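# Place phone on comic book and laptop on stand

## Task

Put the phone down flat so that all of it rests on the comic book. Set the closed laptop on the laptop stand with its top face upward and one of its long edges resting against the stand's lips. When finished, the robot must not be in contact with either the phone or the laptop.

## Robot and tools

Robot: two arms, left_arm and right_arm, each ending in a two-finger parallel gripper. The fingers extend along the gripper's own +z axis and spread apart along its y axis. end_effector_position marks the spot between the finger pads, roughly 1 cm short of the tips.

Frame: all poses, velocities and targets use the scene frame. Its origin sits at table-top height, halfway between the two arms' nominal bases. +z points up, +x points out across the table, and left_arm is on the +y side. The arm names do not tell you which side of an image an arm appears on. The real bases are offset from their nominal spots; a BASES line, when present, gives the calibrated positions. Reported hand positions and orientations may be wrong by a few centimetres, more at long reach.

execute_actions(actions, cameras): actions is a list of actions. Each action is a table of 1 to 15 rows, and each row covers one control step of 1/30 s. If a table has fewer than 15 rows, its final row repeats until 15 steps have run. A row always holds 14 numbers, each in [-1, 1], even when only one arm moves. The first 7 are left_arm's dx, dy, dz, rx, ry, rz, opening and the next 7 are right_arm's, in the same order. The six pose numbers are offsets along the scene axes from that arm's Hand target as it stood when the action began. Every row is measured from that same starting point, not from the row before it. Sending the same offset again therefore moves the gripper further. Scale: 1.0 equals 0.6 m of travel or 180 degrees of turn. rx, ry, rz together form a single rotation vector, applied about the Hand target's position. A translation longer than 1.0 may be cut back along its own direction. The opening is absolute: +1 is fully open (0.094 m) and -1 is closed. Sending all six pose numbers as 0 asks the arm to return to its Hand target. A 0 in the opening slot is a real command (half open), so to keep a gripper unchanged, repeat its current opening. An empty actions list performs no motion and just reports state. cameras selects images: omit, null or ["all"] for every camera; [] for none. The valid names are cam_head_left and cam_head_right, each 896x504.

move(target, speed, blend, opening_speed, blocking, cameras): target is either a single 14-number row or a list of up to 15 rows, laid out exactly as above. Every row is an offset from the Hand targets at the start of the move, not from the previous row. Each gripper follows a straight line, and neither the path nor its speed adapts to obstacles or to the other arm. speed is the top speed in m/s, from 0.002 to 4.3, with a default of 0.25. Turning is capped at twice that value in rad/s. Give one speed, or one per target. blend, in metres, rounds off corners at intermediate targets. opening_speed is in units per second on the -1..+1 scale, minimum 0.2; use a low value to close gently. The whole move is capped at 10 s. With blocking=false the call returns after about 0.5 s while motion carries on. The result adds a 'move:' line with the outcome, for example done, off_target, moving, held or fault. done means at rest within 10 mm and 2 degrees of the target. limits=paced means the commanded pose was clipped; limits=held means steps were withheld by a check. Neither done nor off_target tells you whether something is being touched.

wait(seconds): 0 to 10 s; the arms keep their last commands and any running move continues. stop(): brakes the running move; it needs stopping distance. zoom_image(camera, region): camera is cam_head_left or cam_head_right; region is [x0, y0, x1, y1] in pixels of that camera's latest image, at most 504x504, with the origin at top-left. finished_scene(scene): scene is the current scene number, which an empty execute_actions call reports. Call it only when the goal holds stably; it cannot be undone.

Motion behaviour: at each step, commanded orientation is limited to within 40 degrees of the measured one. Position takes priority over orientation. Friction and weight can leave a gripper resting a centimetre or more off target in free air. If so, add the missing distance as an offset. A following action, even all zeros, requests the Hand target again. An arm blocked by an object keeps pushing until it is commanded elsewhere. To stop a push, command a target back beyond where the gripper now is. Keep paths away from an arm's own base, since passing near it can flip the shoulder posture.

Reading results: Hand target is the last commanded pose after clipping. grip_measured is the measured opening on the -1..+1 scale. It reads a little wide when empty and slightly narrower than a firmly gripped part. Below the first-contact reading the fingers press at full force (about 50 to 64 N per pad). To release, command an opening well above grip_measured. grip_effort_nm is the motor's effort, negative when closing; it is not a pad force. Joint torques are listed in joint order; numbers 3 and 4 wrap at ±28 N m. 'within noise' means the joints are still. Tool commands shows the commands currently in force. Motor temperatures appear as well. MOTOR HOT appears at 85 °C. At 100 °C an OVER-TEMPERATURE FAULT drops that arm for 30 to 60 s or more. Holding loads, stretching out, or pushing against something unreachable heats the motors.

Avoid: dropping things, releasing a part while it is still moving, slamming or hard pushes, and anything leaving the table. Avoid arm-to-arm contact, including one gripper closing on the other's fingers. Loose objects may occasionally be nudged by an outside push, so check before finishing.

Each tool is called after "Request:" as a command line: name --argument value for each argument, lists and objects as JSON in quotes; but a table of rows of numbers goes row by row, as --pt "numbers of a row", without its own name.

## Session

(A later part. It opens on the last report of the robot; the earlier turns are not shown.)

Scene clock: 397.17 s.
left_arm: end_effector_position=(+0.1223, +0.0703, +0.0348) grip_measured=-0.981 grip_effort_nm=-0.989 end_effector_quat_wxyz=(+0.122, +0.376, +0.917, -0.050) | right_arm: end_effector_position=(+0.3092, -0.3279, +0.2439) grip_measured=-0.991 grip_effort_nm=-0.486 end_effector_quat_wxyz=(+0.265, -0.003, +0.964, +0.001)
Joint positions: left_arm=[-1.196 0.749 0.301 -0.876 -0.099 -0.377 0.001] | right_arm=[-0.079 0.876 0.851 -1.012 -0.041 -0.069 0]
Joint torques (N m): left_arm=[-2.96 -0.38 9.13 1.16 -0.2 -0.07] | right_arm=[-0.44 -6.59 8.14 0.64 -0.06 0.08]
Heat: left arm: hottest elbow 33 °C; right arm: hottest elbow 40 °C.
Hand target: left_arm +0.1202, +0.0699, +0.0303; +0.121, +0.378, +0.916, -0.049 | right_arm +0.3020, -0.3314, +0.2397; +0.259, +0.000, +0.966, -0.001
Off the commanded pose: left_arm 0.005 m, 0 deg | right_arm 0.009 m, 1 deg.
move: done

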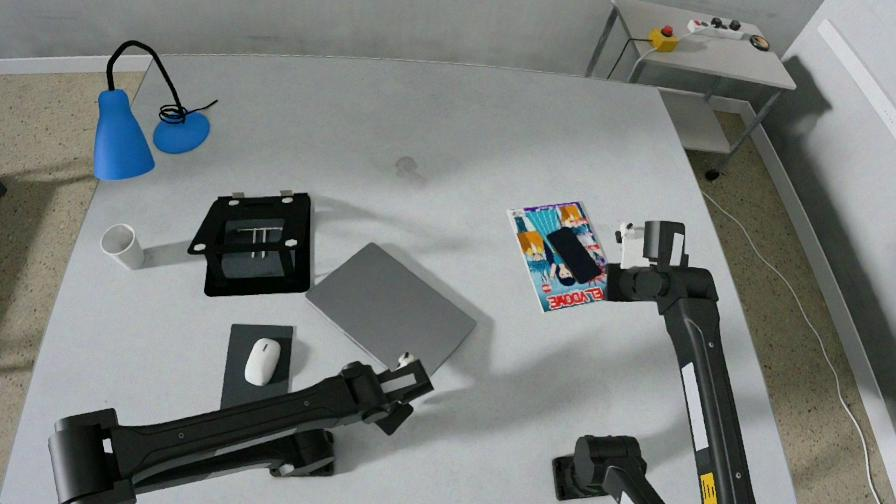

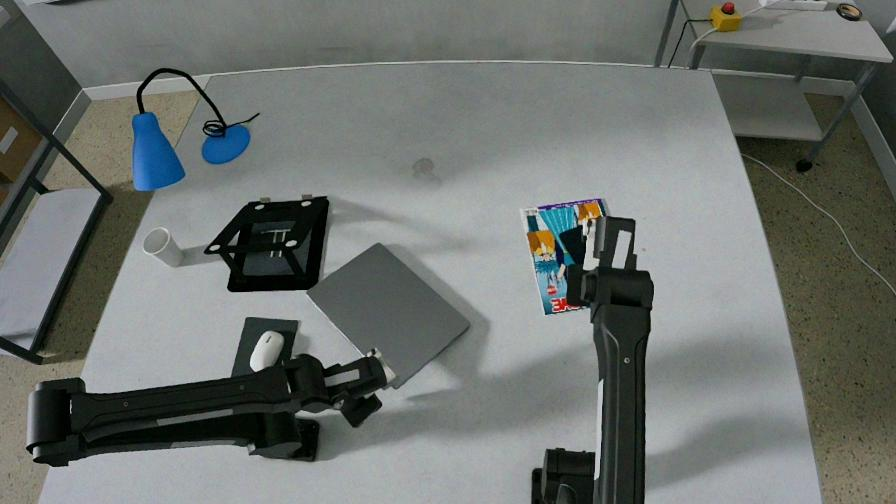

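Request:
move --pt "0 0 -0.028 0 0 0 -1 0 0 0 0 0 0 -1" --pt "0.047 -0.01 -0.028 0 0 0 -1 0 0 0 0 0 0 -1" --pt "0.14 -0.1 -0.028 0 0 0 -1 0 0 0 0 0 0 -1" --pt "0.225 -0.23 -0.028 0 0 0 -1 0 0 0 0 0 0 -1" --speed 0.1 --blend '[0,0.02,0.02,0]'

Request:
zoom_image --camera "cam_head_left" --region '[290, 200, 540, 430]'

Scene clock: 405.63 s.
left_arm: end_effector_position=(+0.2348, -0.0474, +0.0115) grip_measured=-0.981 grip_effort_nm=-0.989 end_effector_quat_wxyz=(+0.104, +0.385, +0.916, -0.040) | right_arm: end_effector_position=(+0.3092, -0.3279, +0.2439) grip_measured=-0.991 grip_effort_nm=-0.486 end_effector_quat_wxyz=(+0.265, -0.003, +0.964, +0.001)
Joint positions: left_arm=[-1.008 1.402 0.64 -0.59 -0.047 -0.179 0.001] | right_arm=[-0.079 0.876 0.851 -1.012 -0.041 -0.069 0]
Joint torques (N m): left_arm=[-0.15 -6.3 12.56 2.03 -0.09 0.09] | right_arm=[-0.44 -6.65 8.16 0.61 -0.06 0.09]
Heat: left arm: hottest elbow 33 °C; right arm: hottest elbow 40 °C.
Hand target: left_arm +0.2552, -0.0681, +0.0134; +0.121, +0.379, +0.916, -0.049 | right_arm +0.3020, -0.3314, +0.2397; +0.259, +0.000, +0.966, -0.001
Off the commanded pose: left_arm 0.029 m, 2 deg | right_arm 0.009 m, 1 deg.
move: off_target (left_arm); blend cut to 0.0144 m at target 2

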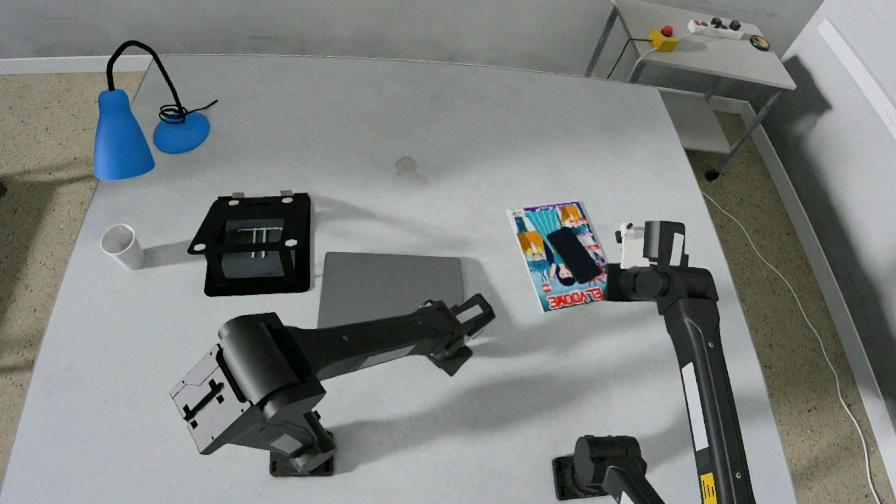

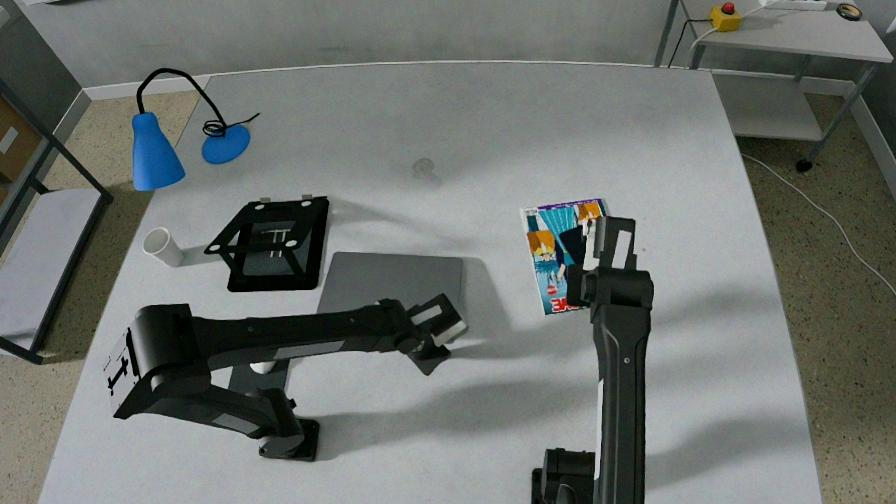

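Scaled by 2.016.

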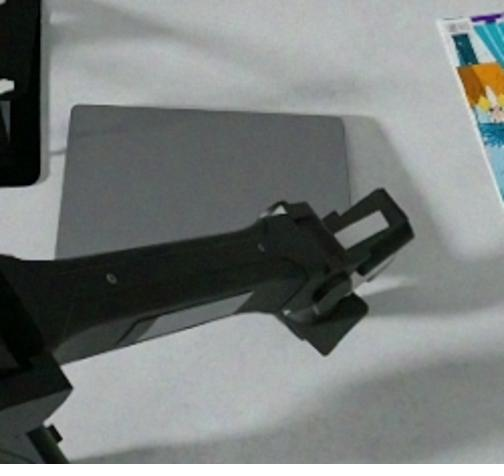

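Request:
move --pt "-0.04 0.0 0.0 0 0 0 -1 0 0 0 0 0 0 -1" --pt "-0.04 0.05 0.2 0 0 0 -1 0 0 0 0 0 0 -1" --pt "0.116 0.59 0.2 0 0 0.306 -1 0 0 0 0 0 0 -1" --pt "0.116 0.59 0.0 0 0 0.306 -1 0 0 0 0 0 0 -1" --speed '[0.1,0.2,0.25,0.15]' --blend '[0,0.04,0.02,0]'

Request:
zoom_image --camera "cam_head_left" --region '[180, 180, 480, 400]'

Request:
zoom_image --camera "cam_head_right" --region '[180, 180, 480, 400]'

Scene clock: 419.87 s.
left_arm: end_effector_position=(+0.3259, +0.2826, +0.0179) grip_measured=-0.981 grip_effort_nm=-0.979 end_effector_quat_wxyz=(+0.131, -0.086, +0.988, +0.012) | right_arm: end_effector_position=(+0.3092, -0.3279, +0.2439) grip_measured=-0.991 grip_effort_nm=-0.481 end_effector_quat_wxyz=(+0.265, -0.003, +0.964, +0.001)
Joint positions: left_arm=[0.099 1.198 0.475 -0.584 -0.014 -0.044 0.001] | right_arm=[-0.079 0.876 0.851 -1.012 -0.041 -0.069 0]
Joint torques (N m): left_arm=[-0.44 -5.83 7.88 1.42 0.06 0.08] | right_arm=[-0.56 -6.59 8.14 0.64 -0.07 0.09]
Heat: left arm: hottest elbow 34 °C; right arm: hottest elbow 40 °C.
Hand target: left_arm +0.3248, +0.2859, +0.0135; +0.131, -0.088, +0.987, +0.012 | right_arm +0.3020, -0.3314, +0.2397; +0.259, +0.000, +0.966, -0.001
Off the commanded pose: left_arm 0.006 m, 0 deg | right_arm 0.009 m, 1 deg.
move: done

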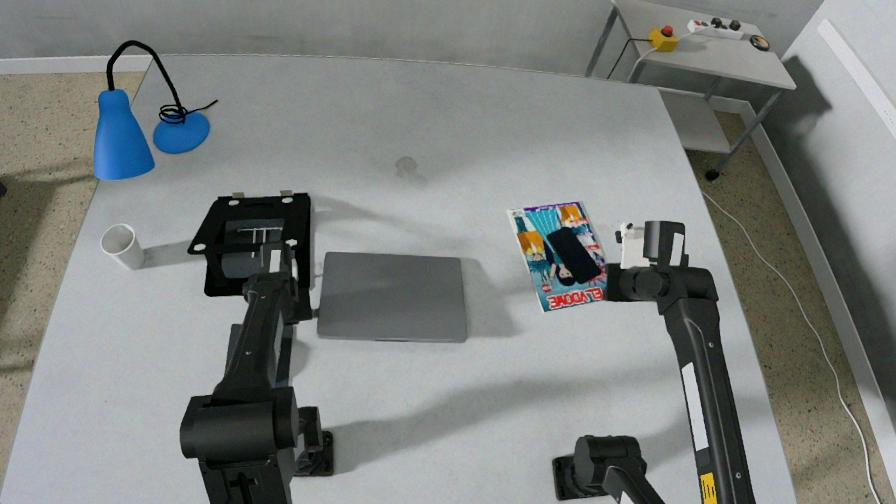

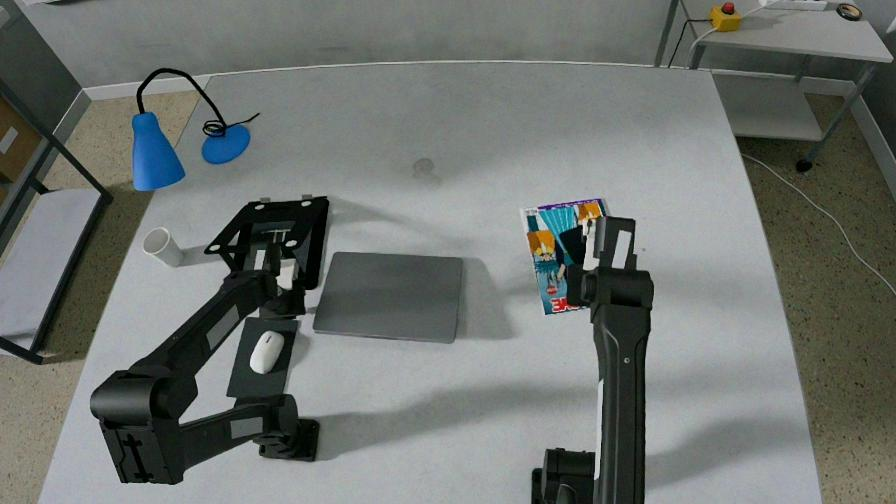

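Scaled by 1.680.

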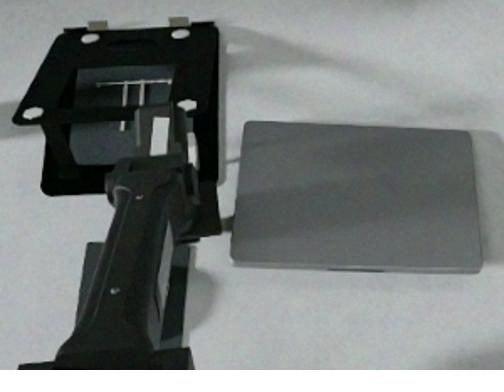

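Scaled by 1.680.

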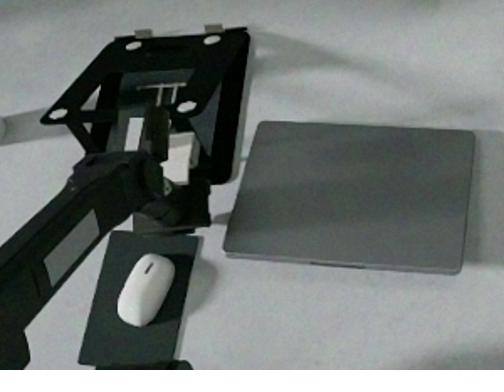

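Request:
move --pt "0 -0.32 0.0 0 0 0 -1 0 0 0 0 0 0 -1" --speed '[0.1]'

Request:
zoom_image --camera "cam_head_left" --region '[280, 180, 580, 400]'

Scene clock: 425.13 s.
left_arm: end_effector_position=(+0.3120, +0.1225, +0.0113) grip_measured=-0.981 grip_effort_nm=-0.969 end_effector_quat_wxyz=(+0.130, -0.107, +0.985, +0.032) | right_arm: end_effector_position=(+0.3092, -0.3279, +0.2439) grip_measured=-0.991 grip_effort_nm=-0.486 end_effector_quat_wxyz=(+0.265, -0.003, +0.964, +0.001)
Joint positions: left_arm=[-0.545 1.298 0.536 -0.632 -0.204 -0.715 0.001] | right_arm=[-0.079 0.876 0.851 -1.012 -0.041 -0.069 0]
Joint torques (N m): left_arm=[-4.84 -4.95 12.56 1.03 0.9 0] | right_arm=[-0.44 -6.59 8.12 0.64 -0.06 0.09]
Heat: left arm: hottest elbow 34 °C; right arm: hottest elbow 40 °C.
Hand target: left_arm +0.3247, +0.0938, +0.0135; +0.131, -0.088, +0.987, +0.012 | right_arm +0.3020, -0.3314, +0.2397; +0.259, +0.000, +0.966, -0.001
Off the commanded pose: left_arm 0.031 m, 3 deg | right_arm 0.009 m, 1 deg.
move: off_target (left_arm)

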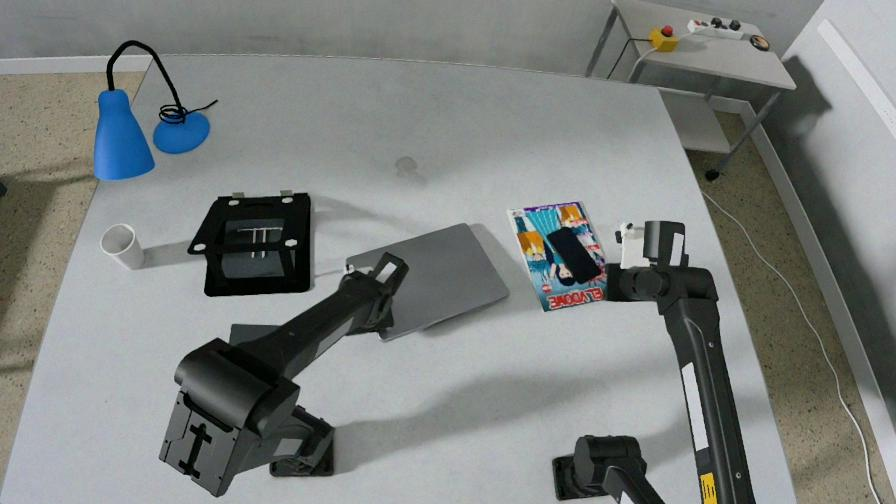

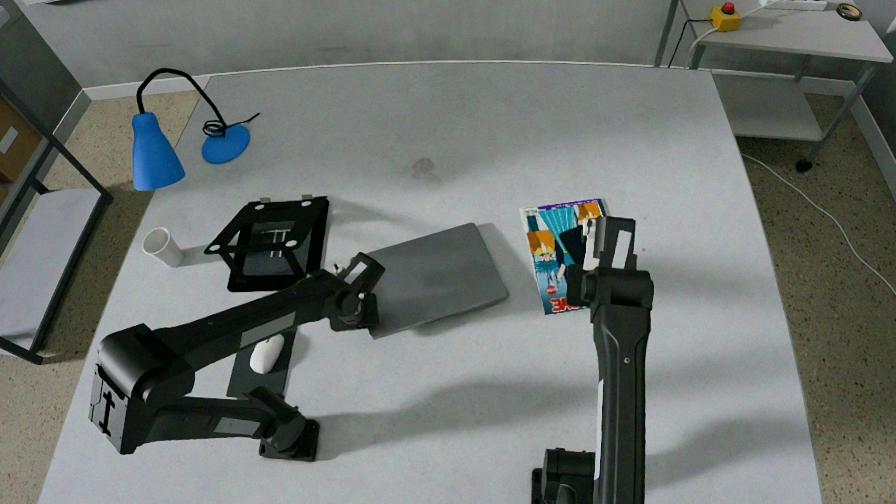

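Scaled by 1.680.

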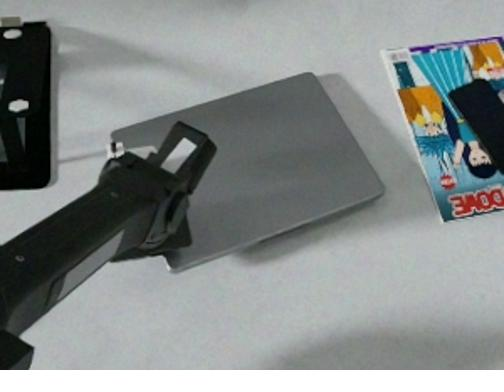

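Request:
move --pt "0 0.05 0.0 0 0 0 -1 0 0 0 0 0 0 -1" --pt "0 0.16 0.2 0 0 0 -1 0.15 0.0 0 0.05 -0.035 0.3 -1" --pt "0.007 0.17 0.2 -0.104 -0.182 -0.427 0.9 0.308 0.16 -0.15 0.1075 -0.0735 0.608 0.9" --speed '[0.1,0.2,0.25]'

Request:
zoom_image --camera "cam_head_left" --region '[280, 180, 580, 400]'

Request:
zoom_image --camera "cam_head_right" --region '[280, 180, 580, 400]'

Scene clock: 465.13 s.
left_arm: end_effector_position=(+0.3067, +0.1859, +0.1149) grip_measured=+0.897 grip_effort_nm=0.134 end_effector_quat_wxyz=(+0.331, +0.511, +0.750, -0.257) | right_arm: end_effector_position=(+0.4714, -0.2379, +0.1478) grip_measured=+0.898 grip_effort_nm=0.066 end_effector_quat_wxyz=(-0.233, +0.726, -0.553, -0.335)
Joint positions: left_arm=[0.253 1.118 0.566 -0.981 0.865 1.46 0.089] | right_arm=[-0.098 1.917 1.559 -1.628 -0.754 -2.099 0.089]
Joint torques (N m): left_arm=[-0.21 -5.77 14.5 -0.06 0.66 0.12] | right_arm=[1.14 -18.43 11.06 -0.98 -0.33 0.08]
Heat: left arm: hottest elbow 34 °C; right arm: hottest elbow 40 °C.
Hand target: left_arm +0.3289, +0.1959, +0.1334; +0.347, +0.515, +0.746, -0.240 | right_arm +0.4868, -0.2352, +0.1497; -0.240, +0.746, -0.515, -0.348
Off the commanded pose: left_arm 0.031 m, 3 deg | right_arm 0.016 m, 5 deg.
joint sent to its limit (right arm) — joint 6 (wrist roll), lower limit. The joint targets are off in orientation, not in position.
move: off_target (left_arm, right_arm); target 3's new opening was sent with left_arm's hand 0.031 m and 3 deg from that target

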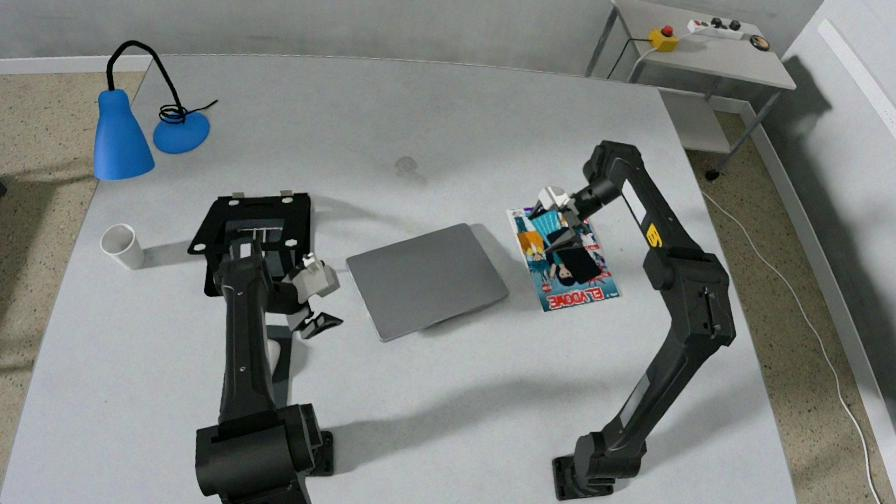

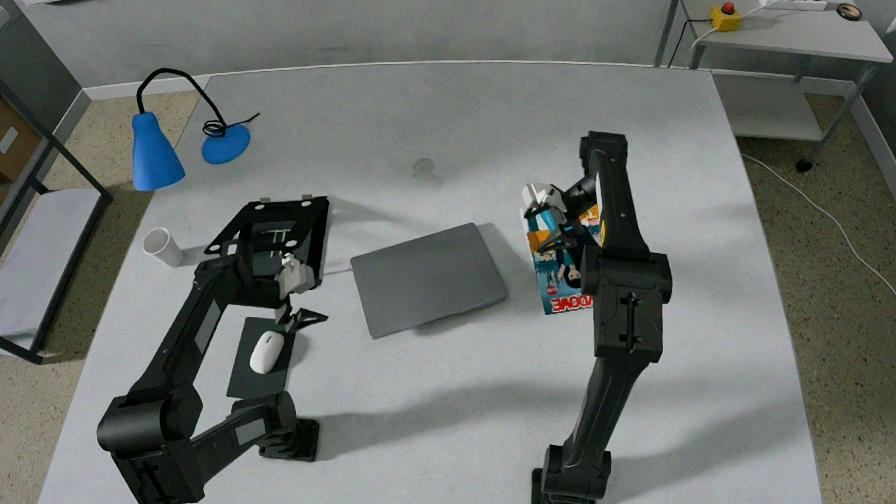

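Scaled by 1.680.

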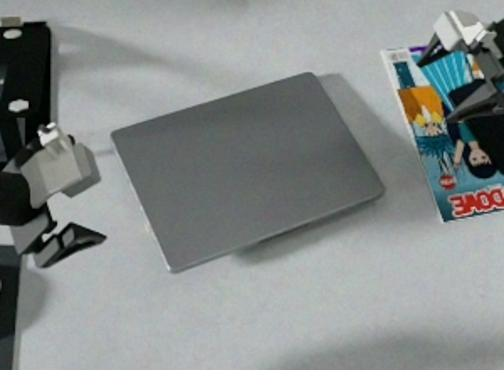

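Scaled by 1.680.

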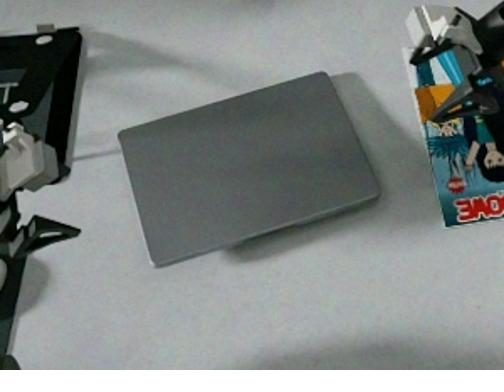

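Request:
zoom_image --camera "cam_head_left" --region '[375, 275, 515, 350]'

Request:
zoom_image --camera "cam_head_left" --region '[270, 235, 360, 345]'

Request:
zoom_image --camera "cam_head_right" --region '[270, 235, 380, 345]'

Request:
zoom_image --camera "cam_head_left" --region '[510, 170, 620, 270]'

Scaled by 3.600.

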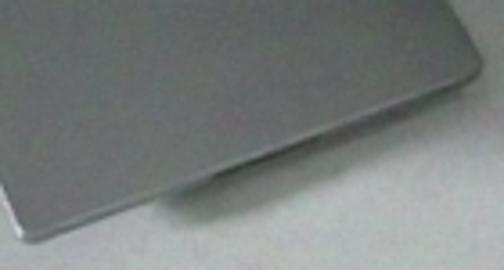

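Scaled by 4.582.

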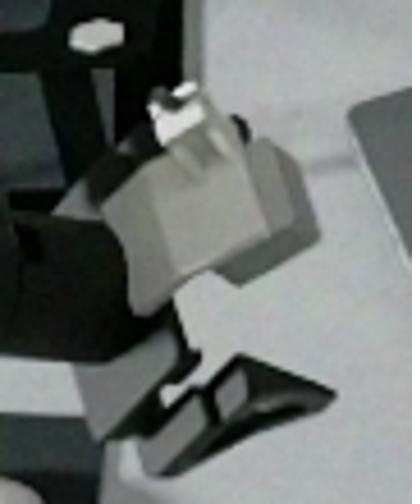

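Scaled by 4.582.

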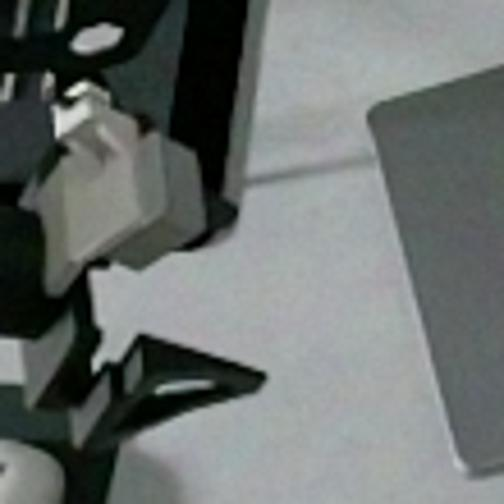

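Scaled by 4.582.

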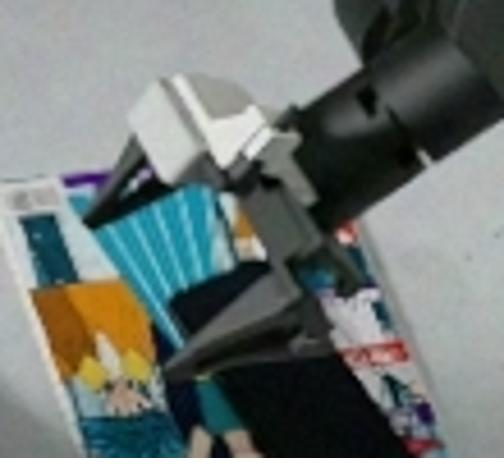

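Request:
move --pt "0.02 0.0 -0.14 0 0 0 0.9 0.02 0.015 -0.16 0 0 0 0.9" --speed '[0.15]'

Request:
zoom_image --camera "cam_head_left" --region '[250, 180, 600, 380]'

Request:
zoom_image --camera "cam_head_right" --region '[250, 180, 600, 380]'

Scene clock: 479.57 s.
left_arm: end_effector_position=(+0.3421, +0.1962, +0.0531) grip_measured=+0.898 grip_effort_nm=0.125 end_effector_quat_wxyz=(+0.347, +0.520, +0.744, -0.237) | right_arm: end_effector_position=(+0.4975, -0.2320, +0.0650) grip_measured=+0.899 grip_effort_nm=0.066 end_effector_quat_wxyz=(-0.238, +0.733, -0.545, -0.330)
Joint positions: left_arm=[0.253 1.352 0.54 -0.665 0.865 1.458 0.089] | right_arm=[-0.083 2.062 1.559 -1.462 -0.76 -2.099 0.089]
Joint torques (N m): left_arm=[-1.2 -8.18 6.72 1.02 0.62 -0.08] | right_arm=[1.2 -20.13 6.79 -0.21 -0.45 0.09]
Motor temperatures (°C): left_arm=[23 25 36 24 27 24 28] | right_arm=[27 33 40 25 24 23 25]
Heat: left arm: hottest elbow 36 °C; right arm: hottest elbow 40 °C.
Hand target: left_arm +0.3409, +0.1959, +0.0494; +0.347, +0.515, +0.746, -0.240 | right_arm +0.4987, -0.2262, +0.0536; -0.240, +0.746, -0.515, -0.349
Off the commanded pose: left_arm 0.004 m, 1 deg | right_arm 0.013 m, 4 deg.
joint sent to its limit (right arm) — joint 6 (wrist roll), lower limit. The joint targets are off in orientation, not in position.
move: off_target (right_arm)

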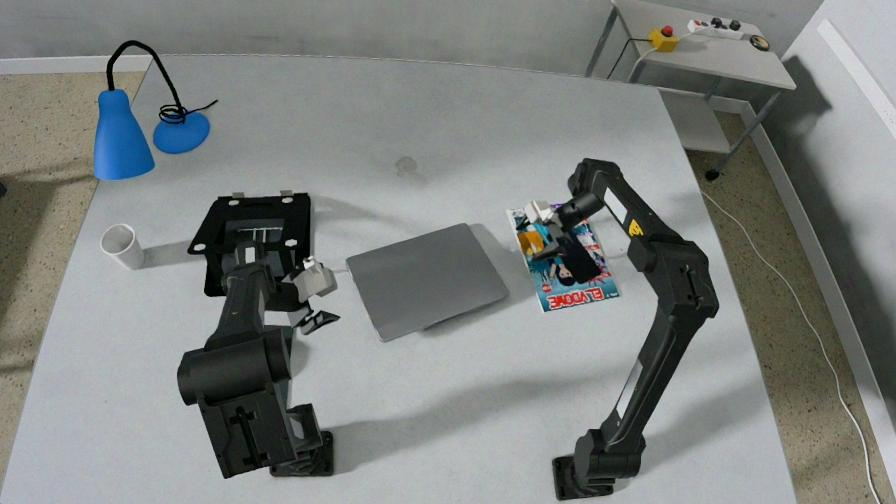

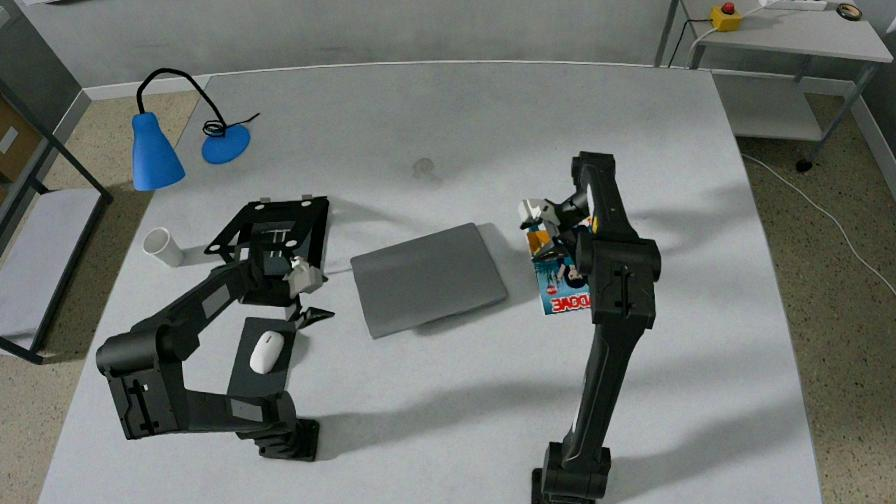

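Scaled by 1.440.

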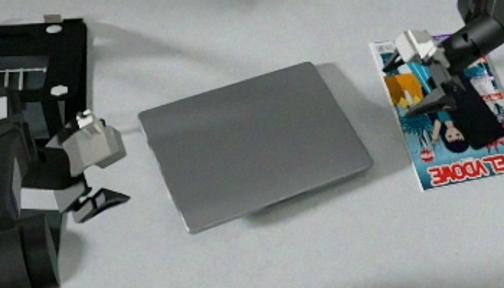

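Scaled by 1.440.

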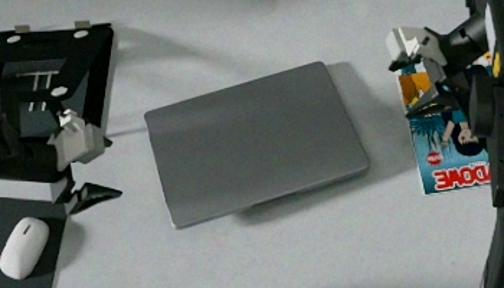

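Request:
move --pt "0.0 0.0 -0.055 0 0 0 0.9 0.0 0.0 -0.075 0 0 0 0.9" --speed '[0.1]'

Request:
zoom_image --camera "cam_head_left" --region '[250, 180, 600, 380]'

Request:
zoom_image --camera "cam_head_right" --region '[250, 180, 600, 380]'

Scene clock: 484.03 s.
left_arm: end_effector_position=(+0.3434, +0.1966, +0.0204) grip_measured=+0.898 grip_effort_nm=0.129 end_effector_quat_wxyz=(+0.348, +0.520, +0.743, -0.237) | right_arm: end_effector_position=(+0.5028, -0.2324, +0.0228) grip_measured=+0.899 grip_effort_nm=0.071 end_effector_quat_wxyz=(-0.241, +0.735, -0.544, -0.326)
Joint positions: left_arm=[0.253 1.456 0.511 -0.531 0.865 1.458 0.089] | right_arm=[-0.083 2.126 1.545 -1.373 -0.76 -2.099 0.089]
Joint torques (N m): left_arm=[-1.03 -8.47 5.57 0.95 0.6 -0.09] | right_arm=[1.2 -21.25 5.61 -0.2 -0.47 0.08]
Heat: left arm: hottest elbow 35 °C; right arm: hottest elbow 40 °C.
Hand target: left_arm +0.3409, +0.1959, +0.0164; +0.347, +0.515, +0.746, -0.240 | right_arm +0.4988, -0.2262, +0.0087; -0.240, +0.746, -0.515, -0.348
Off the commanded pose: left_arm 0.005 m, 1 deg | right_arm 0.016 m, 4 deg.
joint sent to its limit (right arm) — joint 6 (wrist roll), lower limit. The joint targets are off in orientation, not in position.
move: off_target (right_arm)

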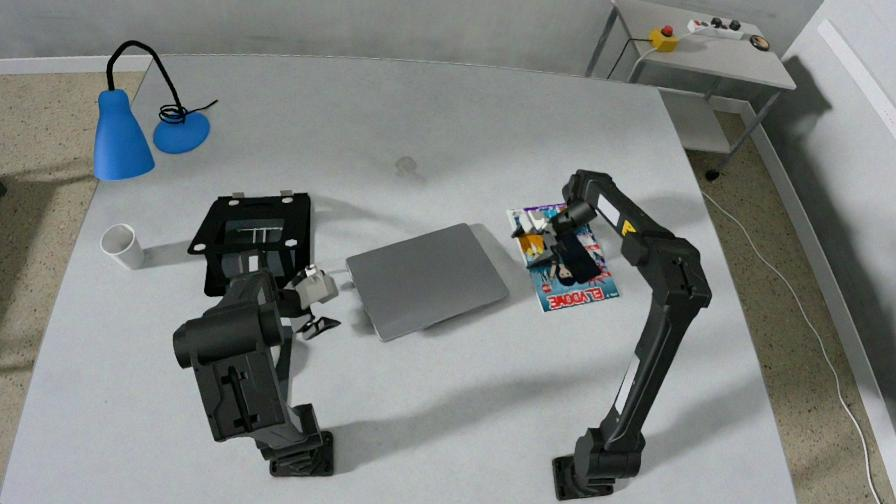

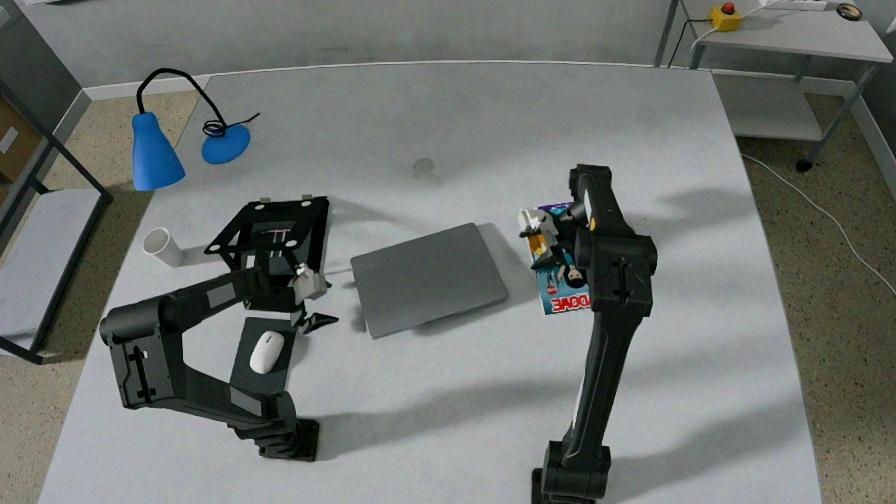

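Scaled by 1.440.

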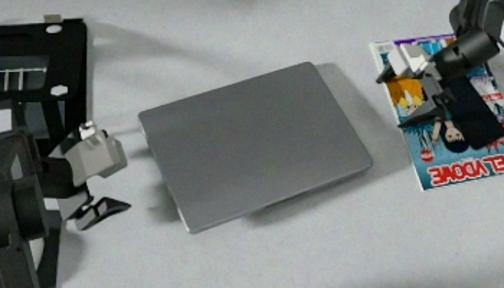

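Scaled by 1.440.

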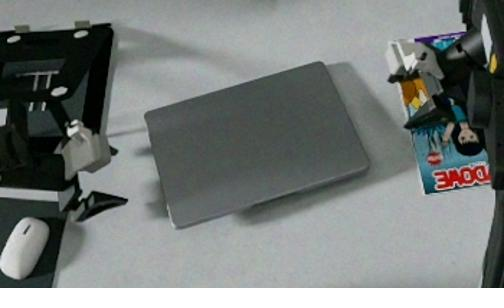

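Request:
move --pt "0.003 -0.075 0.0 0 0 0 0.9 -0.053 0.08 0.0 0 0 0 0.9" --speed '[0.08]'

Request:
zoom_image --camera "cam_head_left" --region '[300, 180, 600, 380]'

Request:
zoom_image --camera "cam_head_right" --region '[300, 180, 600, 380]'

Scene clock: 489.73 s.
left_arm: end_effector_position=(+0.3440, +0.1554, +0.0135) grip_measured=+0.898 grip_effort_nm=0.125 end_effector_quat_wxyz=(+0.342, +0.509, +0.751, -0.244) | right_arm: end_effector_position=(+0.4761, -0.1854, +0.0155) grip_measured=+0.899 grip_effort_nm=0.061 end_effector_quat_wxyz=(-0.250, +0.746, -0.513, -0.342)
Joint positions: left_arm=[0.106 1.443 0.457 -0.331 0.84 1.213 0.089] | right_arm=[-0.006 2.096 1.45 -1.301 -0.81 -2.1 0.089]
Joint torques (N m): left_arm=[-2.49 -10.46 5.33 1.16 0.38 -0.05] | right_arm=[1.44 -21.95 4.45 -0.1 -0.25 0.28]
Heat: left arm: hottest elbow 35 °C; right arm: hottest elbow 39 °C.
Hand target: left_arm +0.3428, +0.1509, +0.0165; +0.347, +0.515, +0.746, -0.240 | right_arm +0.4669, -0.1783, +0.0086; -0.240, +0.746, -0.515, -0.349
Off the commanded pose: left_arm 0.006 m, 1 deg | right_arm 0.013 m, 1 deg.
move: off_target (right_arm)

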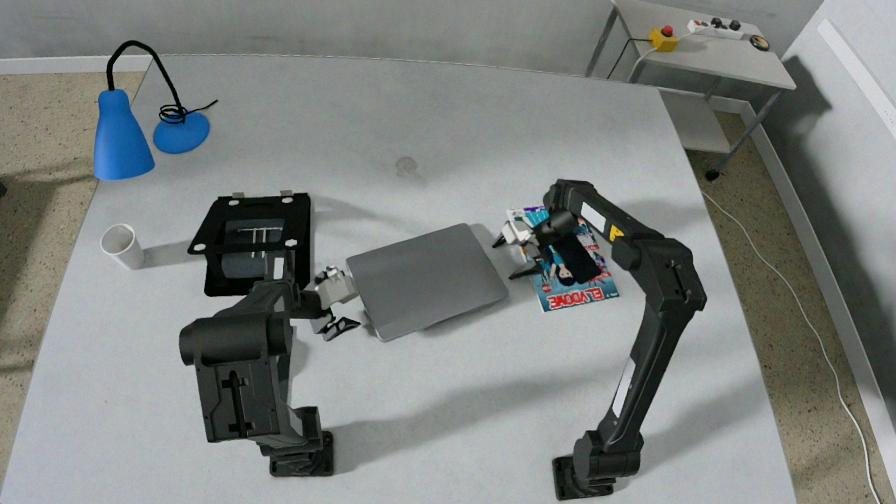

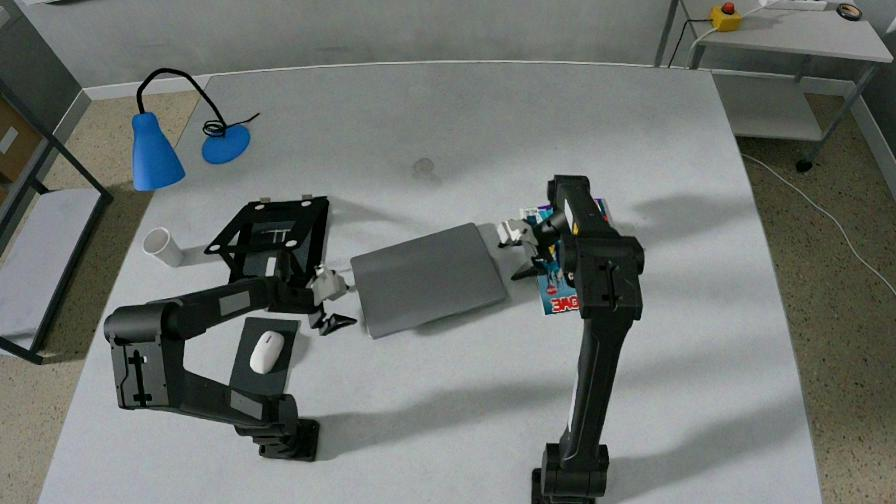

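Scaled by 1.680.

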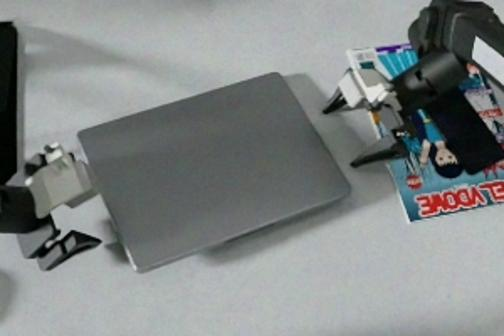

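Scaled by 1.680.

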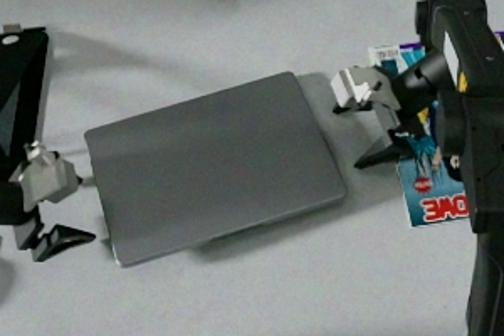

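Request:
move --pt "0.03 -0.058 0.0 0 0 0 0.9 -0.015 0.055 0.0 0 0 0 0.9" --speed '[0.06]'

Request:
zoom_image --camera "cam_head_left" --region '[300, 180, 600, 380]'

Request:
zoom_image --camera "cam_head_right" --region '[300, 180, 600, 380]'

Scene clock: 498.10 s.
left_arm: end_effector_position=(+0.3571, +0.1307, +0.0141) grip_measured=+0.898 grip_effort_nm=0.129 end_effector_quat_wxyz=(+0.339, +0.500, +0.761, -0.237) | right_arm: end_effector_position=(+0.4690, -0.1584, +0.0155) grip_measured=+0.899 grip_effort_nm=0.056 end_effector_quat_wxyz=(-0.252, +0.748, -0.512, -0.338)
Joint positions: left_arm=[0.002 1.443 0.457 -0.212 0.786 1.038 0.089] | right_arm=[0.045 2.068 1.408 -1.226 -0.825 -2.03 0.089]
Joint torques (N m): left_arm=[-4.54 -8.53 7.2 2.06 0.75 -0.08] | right_arm=[2.32 -21.6 4.49 0.02 -0.49 0.4]
Heat: left arm: hottest elbow 34 °C; right arm: hottest elbow 38 °C.
Hand target: left_arm +0.3608, +0.1161, +0.0165; +0.347, +0.515, +0.746, -0.240 | right_arm +0.4581, -0.1453, +0.0088; -0.240, +0.746, -0.515, -0.348
Off the commanded pose: left_arm 0.015 m, 3 deg | right_arm 0.019 m, 2 deg.
move: off_target (left_arm, right_arm)

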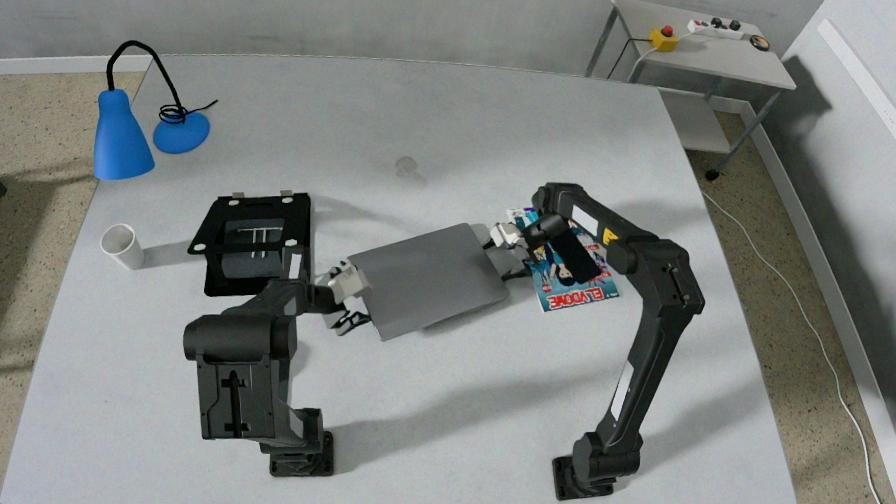

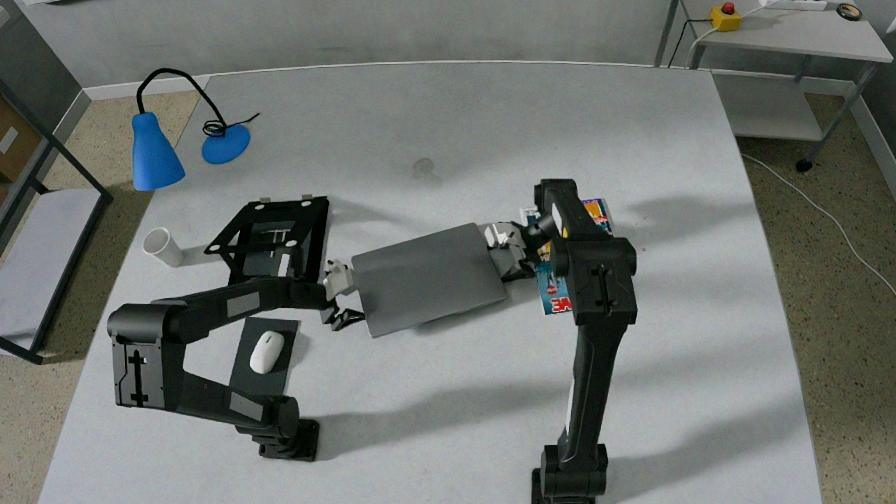

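Scaled by 1.680.

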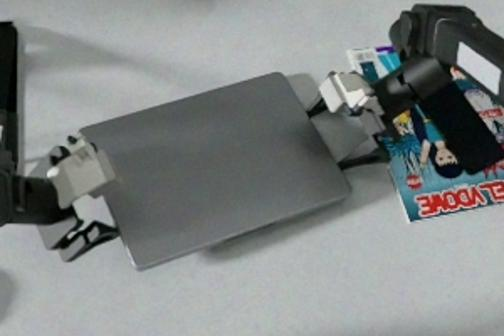

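Scaled by 1.680.

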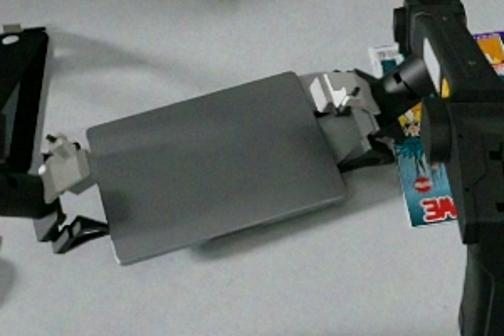

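Request:
move --pt "0.017 -0.05 0.0 0 0 0 0.9 -0.015 0.05 0.0 0 0 0 0.9" --speed '[0.05]'

Request:
zoom_image --camera "cam_head_left" --region '[300, 180, 600, 380]'

Request:
zoom_image --camera "cam_head_right" --region '[300, 180, 600, 380]'

Scene clock: 502.00 s.
left_arm: end_effector_position=(+0.3650, +0.1240, +0.0129) grip_measured=+0.898 grip_effort_nm=0.125 end_effector_quat_wxyz=(+0.342, +0.502, +0.764, -0.217) | right_arm: end_effector_position=(+0.4727, -0.1613, +0.0166) grip_measured=+0.899 grip_effort_nm=0.046 end_effector_quat_wxyz=(-0.253, +0.751, -0.524, -0.313)
Joint positions: left_arm=[-0.037 1.443 0.453 -0.147 0.737 0.984 0.089] | right_arm=[0.045 2.037 1.379 -1.157 -0.8 -1.975 0.089]
Joint torques (N m): left_arm=[-9.23 -6.18 8.34 2.54 1.13 -0.69] | right_arm=[5.95 -20.54 3.86 0.05 -1.8 0.55]
Heat: left arm: hottest elbow 34 °C; right arm: hottest elbow 38 °C.
Hand target: left_arm +0.3709, +0.0861, +0.0164; +0.347, +0.515, +0.746, -0.240 | right_arm +0.4489, -0.1153, +0.0086; -0.240, +0.745, -0.515, -0.348
Off the commanded pose: left_arm 0.039 m, 4 deg | right_arm 0.052 m, 5 deg.
move: off_target (left_arm, right_arm)

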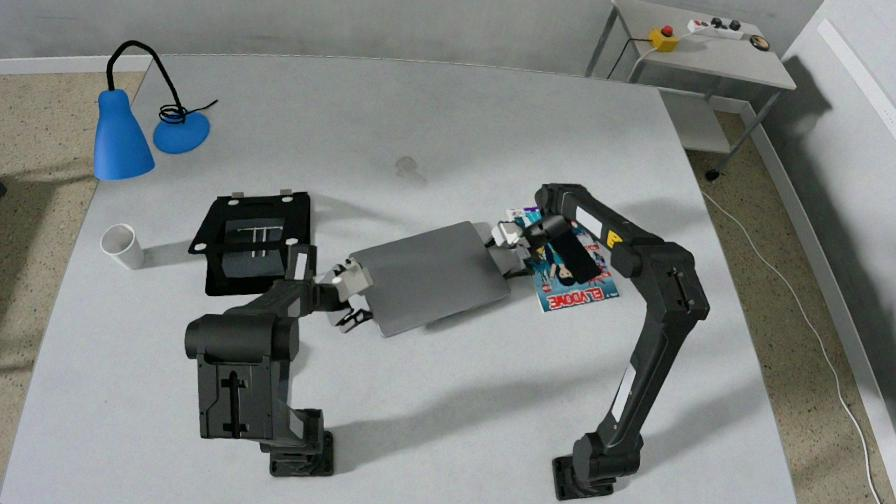

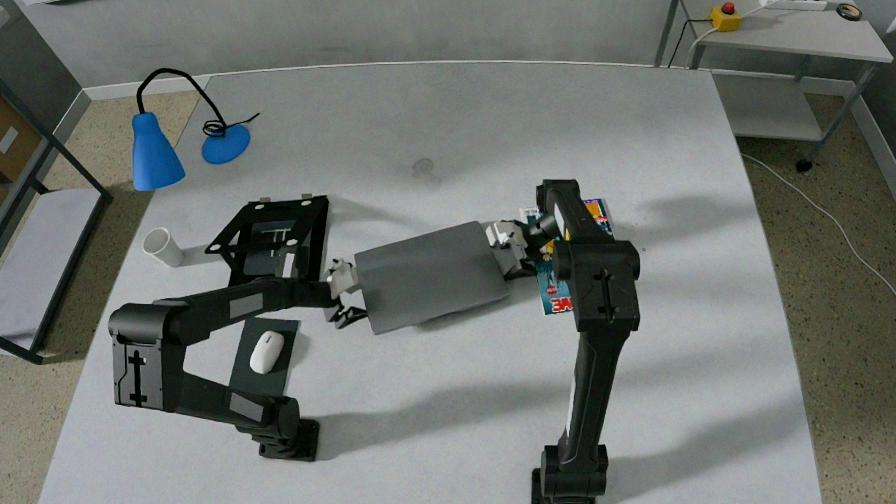

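Scaled by 1.680.

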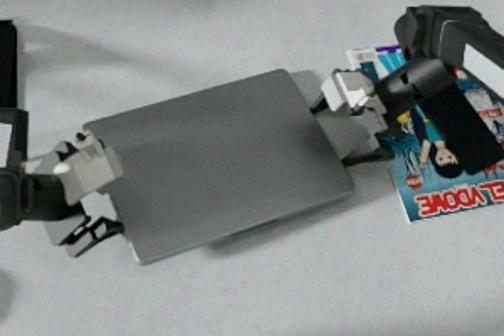

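Scaled by 1.680.

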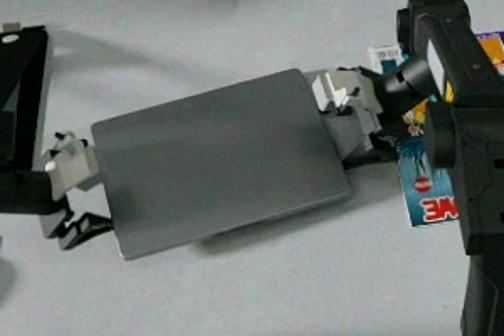

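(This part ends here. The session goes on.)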